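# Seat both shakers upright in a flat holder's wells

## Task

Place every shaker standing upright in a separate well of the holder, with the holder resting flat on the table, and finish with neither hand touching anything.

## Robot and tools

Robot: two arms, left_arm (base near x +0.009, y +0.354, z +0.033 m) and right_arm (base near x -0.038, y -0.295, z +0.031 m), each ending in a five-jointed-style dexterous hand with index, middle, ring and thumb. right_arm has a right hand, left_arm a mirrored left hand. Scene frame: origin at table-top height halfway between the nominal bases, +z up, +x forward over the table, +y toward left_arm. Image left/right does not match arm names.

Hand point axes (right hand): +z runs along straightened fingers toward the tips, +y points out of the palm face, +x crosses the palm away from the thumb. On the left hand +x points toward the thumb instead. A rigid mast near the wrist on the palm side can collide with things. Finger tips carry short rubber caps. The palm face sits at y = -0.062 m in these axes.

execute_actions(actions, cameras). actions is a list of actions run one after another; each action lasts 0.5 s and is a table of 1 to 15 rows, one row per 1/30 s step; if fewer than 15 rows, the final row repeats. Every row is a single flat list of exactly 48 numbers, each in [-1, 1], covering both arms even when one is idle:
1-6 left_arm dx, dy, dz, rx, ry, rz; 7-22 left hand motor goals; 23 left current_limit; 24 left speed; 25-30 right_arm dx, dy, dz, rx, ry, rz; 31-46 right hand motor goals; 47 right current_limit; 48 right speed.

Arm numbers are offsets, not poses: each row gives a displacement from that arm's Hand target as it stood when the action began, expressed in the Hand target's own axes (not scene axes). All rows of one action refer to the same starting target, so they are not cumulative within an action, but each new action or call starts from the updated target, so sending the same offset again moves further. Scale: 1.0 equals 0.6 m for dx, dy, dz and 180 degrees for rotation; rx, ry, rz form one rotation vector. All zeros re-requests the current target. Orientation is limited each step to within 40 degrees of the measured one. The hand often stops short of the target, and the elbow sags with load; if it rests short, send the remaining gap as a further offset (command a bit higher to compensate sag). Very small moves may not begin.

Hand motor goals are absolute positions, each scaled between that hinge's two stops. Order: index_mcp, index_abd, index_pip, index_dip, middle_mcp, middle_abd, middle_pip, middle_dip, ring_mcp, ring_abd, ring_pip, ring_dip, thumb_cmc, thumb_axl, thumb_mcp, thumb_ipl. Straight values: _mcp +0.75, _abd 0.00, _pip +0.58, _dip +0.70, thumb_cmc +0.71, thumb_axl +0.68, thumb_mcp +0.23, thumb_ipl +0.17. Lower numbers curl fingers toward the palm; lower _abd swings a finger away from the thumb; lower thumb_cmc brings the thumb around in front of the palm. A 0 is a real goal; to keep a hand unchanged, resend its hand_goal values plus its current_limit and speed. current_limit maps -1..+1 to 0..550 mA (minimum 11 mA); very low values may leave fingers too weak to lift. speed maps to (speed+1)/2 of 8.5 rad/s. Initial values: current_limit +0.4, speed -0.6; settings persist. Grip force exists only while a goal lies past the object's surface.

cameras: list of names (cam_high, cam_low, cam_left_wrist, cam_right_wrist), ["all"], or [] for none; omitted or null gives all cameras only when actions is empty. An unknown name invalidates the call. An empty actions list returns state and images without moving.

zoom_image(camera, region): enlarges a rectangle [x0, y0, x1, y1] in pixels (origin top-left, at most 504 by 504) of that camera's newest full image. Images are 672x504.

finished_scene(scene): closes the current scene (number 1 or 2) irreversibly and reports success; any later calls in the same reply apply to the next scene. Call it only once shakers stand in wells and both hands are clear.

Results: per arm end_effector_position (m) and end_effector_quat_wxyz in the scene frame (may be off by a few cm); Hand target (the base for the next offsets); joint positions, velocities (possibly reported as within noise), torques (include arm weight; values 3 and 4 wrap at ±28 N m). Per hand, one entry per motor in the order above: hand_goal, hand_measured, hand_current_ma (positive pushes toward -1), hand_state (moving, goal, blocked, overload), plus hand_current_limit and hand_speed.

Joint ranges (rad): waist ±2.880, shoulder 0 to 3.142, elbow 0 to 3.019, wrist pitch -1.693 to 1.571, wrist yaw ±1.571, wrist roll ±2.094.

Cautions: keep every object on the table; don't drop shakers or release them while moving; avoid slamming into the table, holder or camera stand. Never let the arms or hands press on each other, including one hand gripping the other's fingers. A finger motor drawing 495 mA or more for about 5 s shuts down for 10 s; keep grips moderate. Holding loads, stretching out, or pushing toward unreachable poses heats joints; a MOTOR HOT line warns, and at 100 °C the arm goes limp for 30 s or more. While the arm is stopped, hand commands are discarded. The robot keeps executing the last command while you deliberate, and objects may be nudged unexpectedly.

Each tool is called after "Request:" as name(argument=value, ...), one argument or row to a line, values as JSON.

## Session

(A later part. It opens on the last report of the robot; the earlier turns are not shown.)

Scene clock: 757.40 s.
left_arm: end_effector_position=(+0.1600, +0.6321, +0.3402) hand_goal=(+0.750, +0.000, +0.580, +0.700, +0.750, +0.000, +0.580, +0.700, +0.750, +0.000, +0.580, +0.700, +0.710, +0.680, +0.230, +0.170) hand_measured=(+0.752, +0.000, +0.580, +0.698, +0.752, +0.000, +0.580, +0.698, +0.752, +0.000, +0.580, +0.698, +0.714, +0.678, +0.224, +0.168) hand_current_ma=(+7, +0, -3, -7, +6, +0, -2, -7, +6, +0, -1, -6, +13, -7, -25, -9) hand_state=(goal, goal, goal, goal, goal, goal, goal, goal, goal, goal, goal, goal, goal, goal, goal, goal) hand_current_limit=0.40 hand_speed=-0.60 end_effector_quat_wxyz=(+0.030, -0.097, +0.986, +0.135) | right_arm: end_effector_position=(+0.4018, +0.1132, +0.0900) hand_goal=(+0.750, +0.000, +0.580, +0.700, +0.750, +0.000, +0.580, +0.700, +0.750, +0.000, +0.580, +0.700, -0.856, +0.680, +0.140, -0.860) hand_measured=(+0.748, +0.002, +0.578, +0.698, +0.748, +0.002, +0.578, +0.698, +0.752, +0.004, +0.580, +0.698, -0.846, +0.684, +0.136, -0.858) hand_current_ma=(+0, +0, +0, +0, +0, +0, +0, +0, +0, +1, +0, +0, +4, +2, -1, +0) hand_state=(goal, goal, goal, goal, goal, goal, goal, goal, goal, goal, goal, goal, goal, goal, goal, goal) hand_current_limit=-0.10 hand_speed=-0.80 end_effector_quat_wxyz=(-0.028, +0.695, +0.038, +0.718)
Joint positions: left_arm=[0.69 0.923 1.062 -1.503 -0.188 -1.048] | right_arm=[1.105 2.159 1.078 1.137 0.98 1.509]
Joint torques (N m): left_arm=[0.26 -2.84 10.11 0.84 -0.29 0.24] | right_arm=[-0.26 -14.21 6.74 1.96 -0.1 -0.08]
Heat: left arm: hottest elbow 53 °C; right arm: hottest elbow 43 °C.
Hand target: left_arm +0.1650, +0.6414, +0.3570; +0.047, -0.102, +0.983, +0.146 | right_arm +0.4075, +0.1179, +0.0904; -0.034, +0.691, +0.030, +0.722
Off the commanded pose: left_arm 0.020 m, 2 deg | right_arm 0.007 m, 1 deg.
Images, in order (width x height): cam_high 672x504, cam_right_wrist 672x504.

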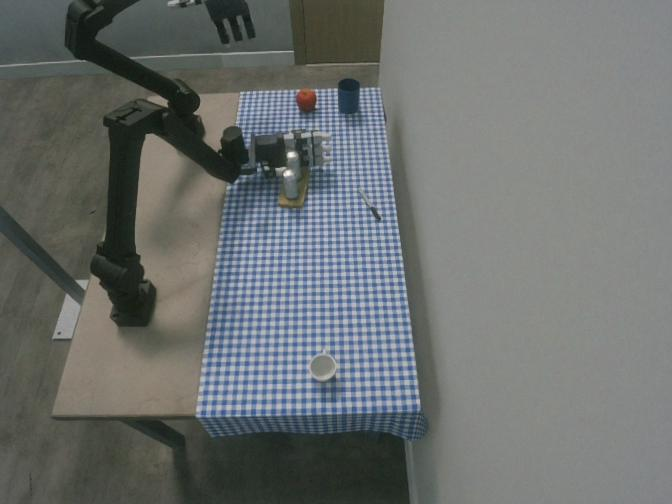

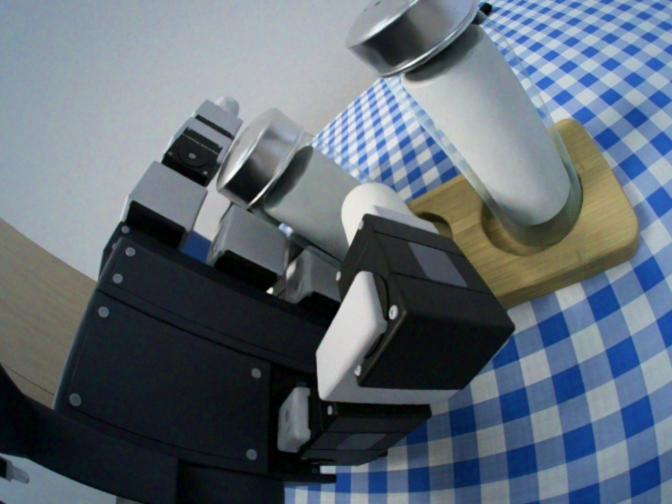

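Request:
execute_actions(
  actions=[
    [[0,0,0,0,0,0,0.75,0,0.58,0.7,0.75,0,0.58,0.7,0.75,0,0.58,0.7,0.71,0.68,0.23,0.17,0.4,-0.6,0.01,-0.045,-0.003,0,0,0,0.75,0,0.58,0.7,0.75,0,0.58,0.7,0.75,0,0.58,0.7,-0.857,0.68,0.14,-0.86,-0.1,-0.8]],
    [[0,0,0,0,0,0,0.75,0,0.58,0.7,0.75,0,0.58,0.7,0.75,0,0.58,0.7,0.71,0.68,0.23,0.17,0.4,-0.6,0.03,0,0,0,0,0,0.75,0,0.58,0.7,0.75,0,0.58,0.7,0.75,0,0.58,0.7,-0.857,0.68,0.14,-0.86,-0.1,-0.8]],
  ],
  cameras=["cam_high","cam_right_wrist"],
)

Request:
zoom_image(
  camera="cam_high",
  region=[260, 110, 330, 210],
)

Scene clock: 762.63 s.
left_arm: end_effector_position=(+0.1600, +0.6321, +0.3402) hand_goal=(+0.750, +0.000, +0.580, +0.700, +0.750, +0.000, +0.580, +0.700, +0.750, +0.000, +0.580, +0.700, +0.710, +0.680, +0.230, +0.170) hand_measured=(+0.752, +0.000, +0.580, +0.698, +0.752, +0.000, +0.580, +0.698, +0.752, +0.000, +0.580, +0.698, +0.714, +0.678, +0.224, +0.168) hand_current_ma=(+7, +0, -3, -7, +6, +0, -2, -7, +6, +0, -1, -6, +13, -7, -25, -9) hand_state=(goal, goal, goal, goal, goal, goal, goal, goal, goal, goal, goal, goal, goal, goal, goal, goal) hand_current_limit=0.40 hand_speed=-0.60 end_effector_quat_wxyz=(+0.030, -0.097, +0.986, +0.135) | right_arm: end_effector_position=(+0.4036, +0.1293, +0.0994) hand_goal=(+0.750, +0.000, +0.580, +0.700, +0.750, +0.000, +0.580, +0.700, +0.750, +0.000, +0.580, +0.700, -0.856, +0.680, +0.140, -0.860) hand_measured=(+0.748, +0.002, +0.578, +0.698, +0.748, +0.002, +0.578, +0.698, +0.752, +0.004, +0.580, +0.698, -0.846, +0.682, +0.144, -0.858) hand_current_ma=(+0, +0, +0, +0, +0, +0, +0, +0, +0, +1, +0, +0, +4, +1, +2, +0) hand_state=(goal, goal, goal, goal, goal, goal, goal, goal, goal, goal, goal, goal, goal, goal, goal, goal) hand_current_limit=-0.10 hand_speed=-0.80 end_effector_quat_wxyz=(-0.021, +0.697, +0.034, +0.716)
Joint positions: left_arm=[0.69 0.923 1.062 -1.503 -0.188 -1.048] | right_arm=[1.117 2.159 1.133 1.077 1.008 1.509]
Joint torques (N m): left_arm=[0.38 -3.08 10.3 1.03 -0.31 0.2] | right_arm=[0.79 -15.97 7.31 0.99 0 -0.11]
Heat: left arm: hottest elbow 53 °C; right arm: hottest elbow 42 °C.
Hand target: left_arm +0.1650, +0.6414, +0.3570; +0.047, -0.102, +0.983, +0.146 | right_arm +0.4023, +0.1444, +0.1142; -0.034, +0.691, +0.030, +0.722
Off the commanded pose: left_arm 0.020 m, 2 deg | right_arm 0.021 m, 2 deg.
Images, in order (width x height): cam_high 672x504, cam_right_wrist 672x504.

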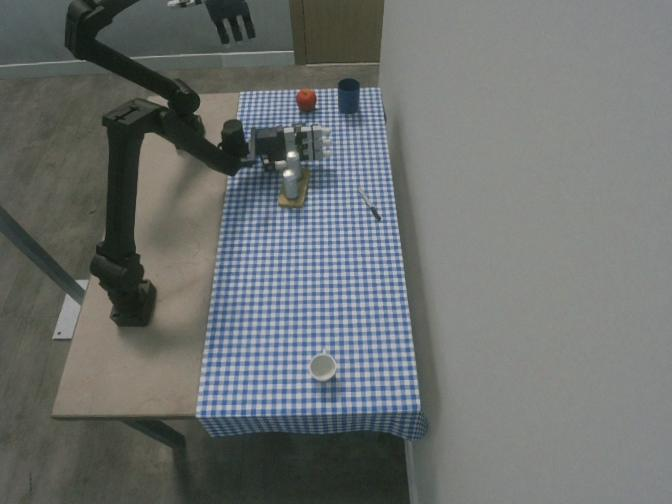

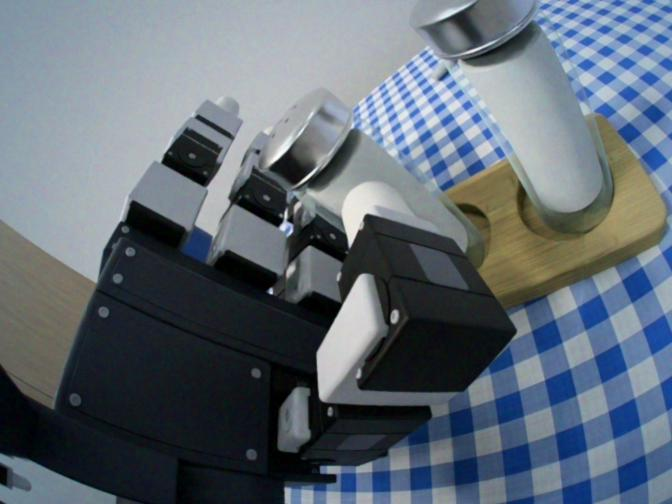

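Scaled by 5.040 from the camera's 672x504 image, which has a finer 960x720 frame.

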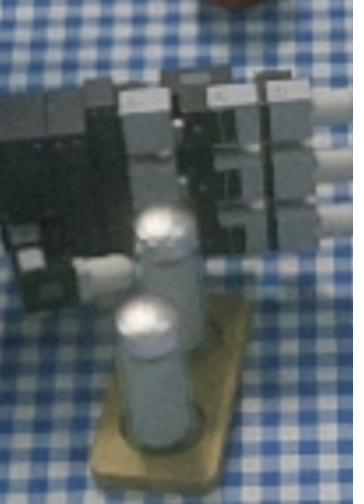

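Request:
execute_actions(
  actions=[
    [[0,0,0,0,0,0,0.75,0,0.58,0.7,0.75,0,0.58,0.7,0.75,0,0.58,0.7,0.71,0.68,0.23,0.17,0.4,-0.6,0.06,0,-0.005,0,0,0,0.75,0,0.58,0.7,0.75,0,0.58,0.7,0.75,0,0.58,0.7,-0.857,0.68,0.14,-0.86,-0.1,-0.8]],
    [[0,0,0,0,0,0,0.75,0,0.58,0.7,0.75,0,0.58,0.7,0.75,0,0.58,0.7,0.71,0.68,0.23,0.17,0.4,-0.6,0.08,0,0,0,0,0,0.75,0,0.58,0.7,0.75,0,0.58,0.7,0.75,0,0.58,0.7,-0.857,0.68,0.14,-0.86,-0.1,-0.8]],
    [[0,0,0,0,0,0,0.75,0,0.58,0.7,0.75,0,0.58,0.7,0.75,0,0.58,0.7,0.71,0.68,0.23,0.17,0.4,-0.6,0.09,0,0,0,0,0,0.75,0,0.58,0.7,0.75,0,0.58,0.7,0.75,0,0.58,0.7,-0.857,0.68,0.14,-0.86,-0.1,-0.8]],
    [[0,0,0,0,0,0,0.75,0,0.58,0.7,0.75,0,0.58,0.7,0.75,0,0.58,0.7,0.71,0.68,0.23,0.17,0.4,-0.6,0.05,0,-0.09,0,0,0,0.75,0,0.58,0.7,0.75,0,0.58,0.7,0.75,0,0.58,0.7,-0.857,0.68,0.14,-0.86,-0.1,-0.8]],
  ],
  cameras=["cam_high","cam_low","cam_right_wrist"],
)

Request:
zoom_image(
  camera="cam_high",
  region=[260, 110, 330, 220],
)

Request:
zoom_image(
  camera="cam_low",
  region=[350, 190, 450, 290],
)

Scene clock: 772.03 s.
left_arm: end_effector_position=(+0.1600, +0.6321, +0.3402) hand_goal=(+0.750, +0.000, +0.580, +0.700, +0.750, +0.000, +0.580, +0.700, +0.750, +0.000, +0.580, +0.700, +0.710, +0.680, +0.230, +0.170) hand_measured=(+0.752, +0.000, +0.580, +0.698, +0.752, +0.000, +0.580, +0.698, +0.752, +0.000, +0.580, +0.698, +0.714, +0.678, +0.224, +0.168) hand_current_ma=(+7, +0, -3, -7, +6, +0, -2, -7, +6, +0, -1, -6, +13, -7, -25, -9) hand_state=(goal, goal, goal, goal, goal, goal, goal, goal, goal, goal, goal, goal, goal, goal, goal, goal) hand_current_limit=0.40 hand_speed=-0.60 end_effector_quat_wxyz=(+0.030, -0.097, +0.986, +0.135) | right_arm: end_effector_position=(+0.3392, +0.1400, +0.2795) hand_goal=(+0.750, +0.000, +0.580, +0.700, +0.750, +0.000, +0.580, +0.700, +0.750, +0.000, +0.580, +0.700, -0.856, +0.680, +0.140, -0.860) hand_measured=(+0.750, +0.002, +0.578, +0.698, +0.750, +0.002, +0.578, +0.698, +0.750, +0.004, +0.580, +0.698, -0.846, +0.682, +0.142, -0.860) hand_current_ma=(+0, +0, +0, +0, +0, +0, +0, +0, +0, +1, +0, +0, +5, +1, +0, +0) hand_state=(goal, goal, goal, goal, goal, goal, goal, goal, goal, goal, goal, goal, goal, goal, goal, goal) hand_current_limit=-0.10 hand_speed=-0.80 end_effector_quat_wxyz=(-0.043, +0.689, +0.022, +0.723)
Joint positions: left_arm=[0.69 0.923 1.062 -1.503 -0.188 -1.048] | right_arm=[1.231 1.767 1.115 0.761 1.106 1.5]
Joint torques (N m): left_arm=[-0.32 -3.37 10.15 0.96 -0.3 0.23] | right_arm=[-0.38 -13.68 7.06 0.69 0.01 -0.24]
Heat: left arm: hottest elbow 53 °C; right arm: hottest elbow 42 °C.
Hand target: left_arm +0.1650, +0.6414, +0.3570; +0.047, -0.102, +0.983, +0.146 | right_arm +0.3381, +0.1381, +0.2795; -0.034, +0.691, +0.030, +0.722
Off the commanded pose: left_arm 0.020 m, 2 deg | right_arm 0.002 m, 1 deg.
Images, in order (width x height): cam_high 672x504, cam_low 672x504, cam_right_wrist 672x504.

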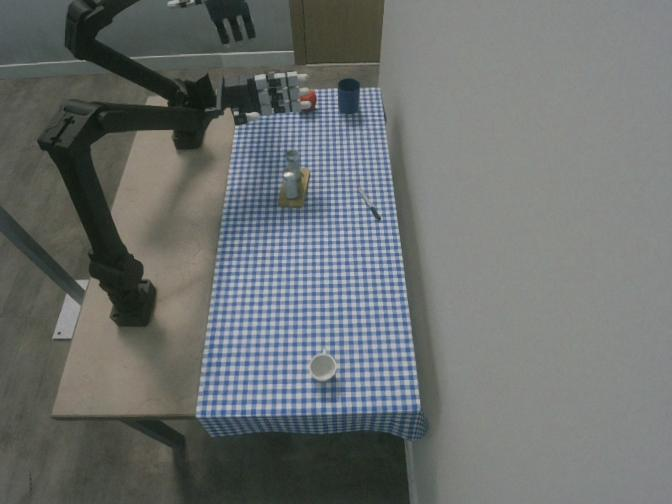

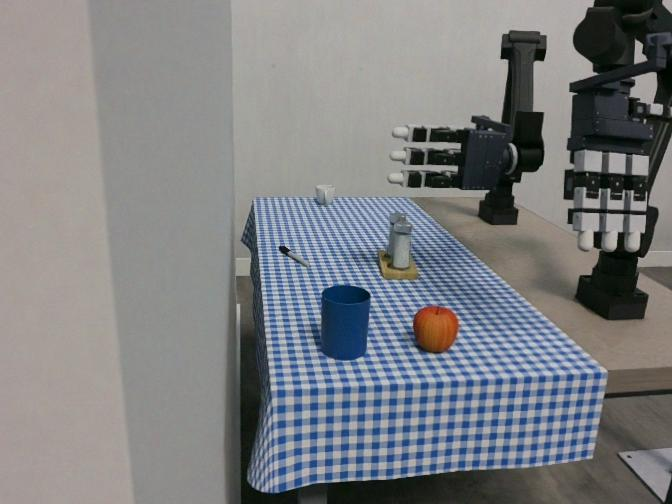

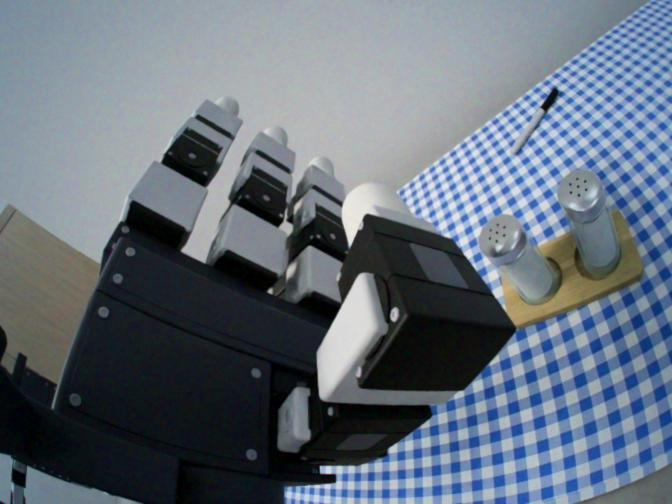

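Scaled by 4.582 from the camera's 672x504 image, which has a finer 960x720 frame.

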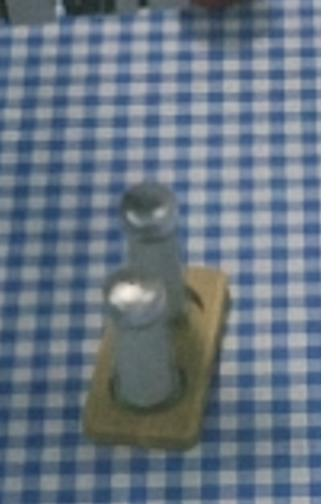

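Scaled by 5.040 from the camera's 672x504 image, which has a finer 960x720 frame.

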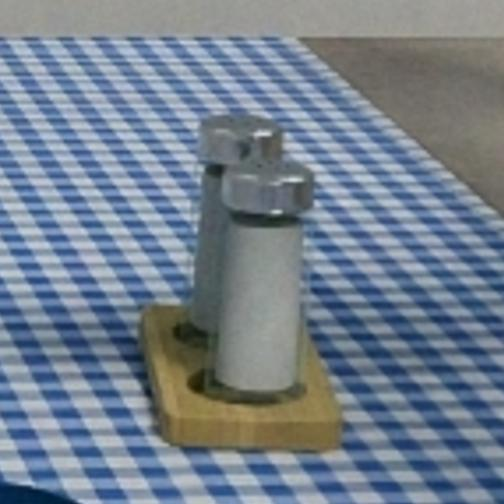

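Request:
zoom_image(
  camera="cam_right_wrist",
  region=[460, 150, 660, 350],
)

Request:
zoom_image(
  camera="cam_low",
  region=[375, 240, 425, 290],
)

Scaled by 2.520 from the camera's 672x504 image, which has a finer 960x720 frame.

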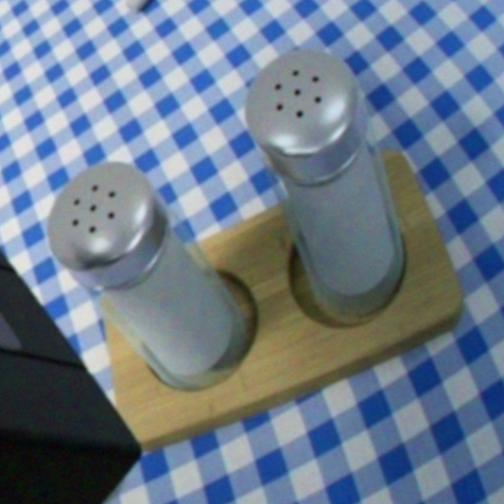

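Scaled by 10.080 from the camera's 672x504 image, which has a finer 960x720 frame.

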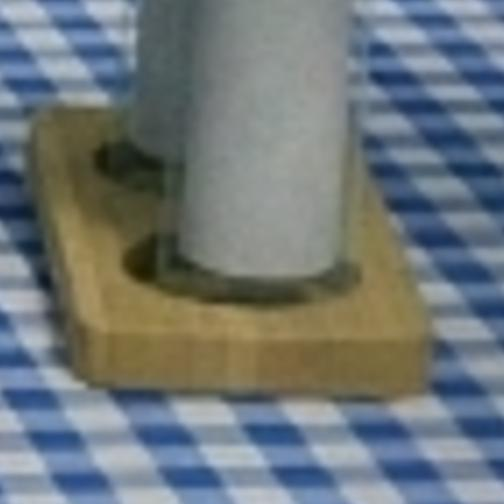

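Request:
finished_scene(
  scene=1,
)

The scene is finished: the task was done.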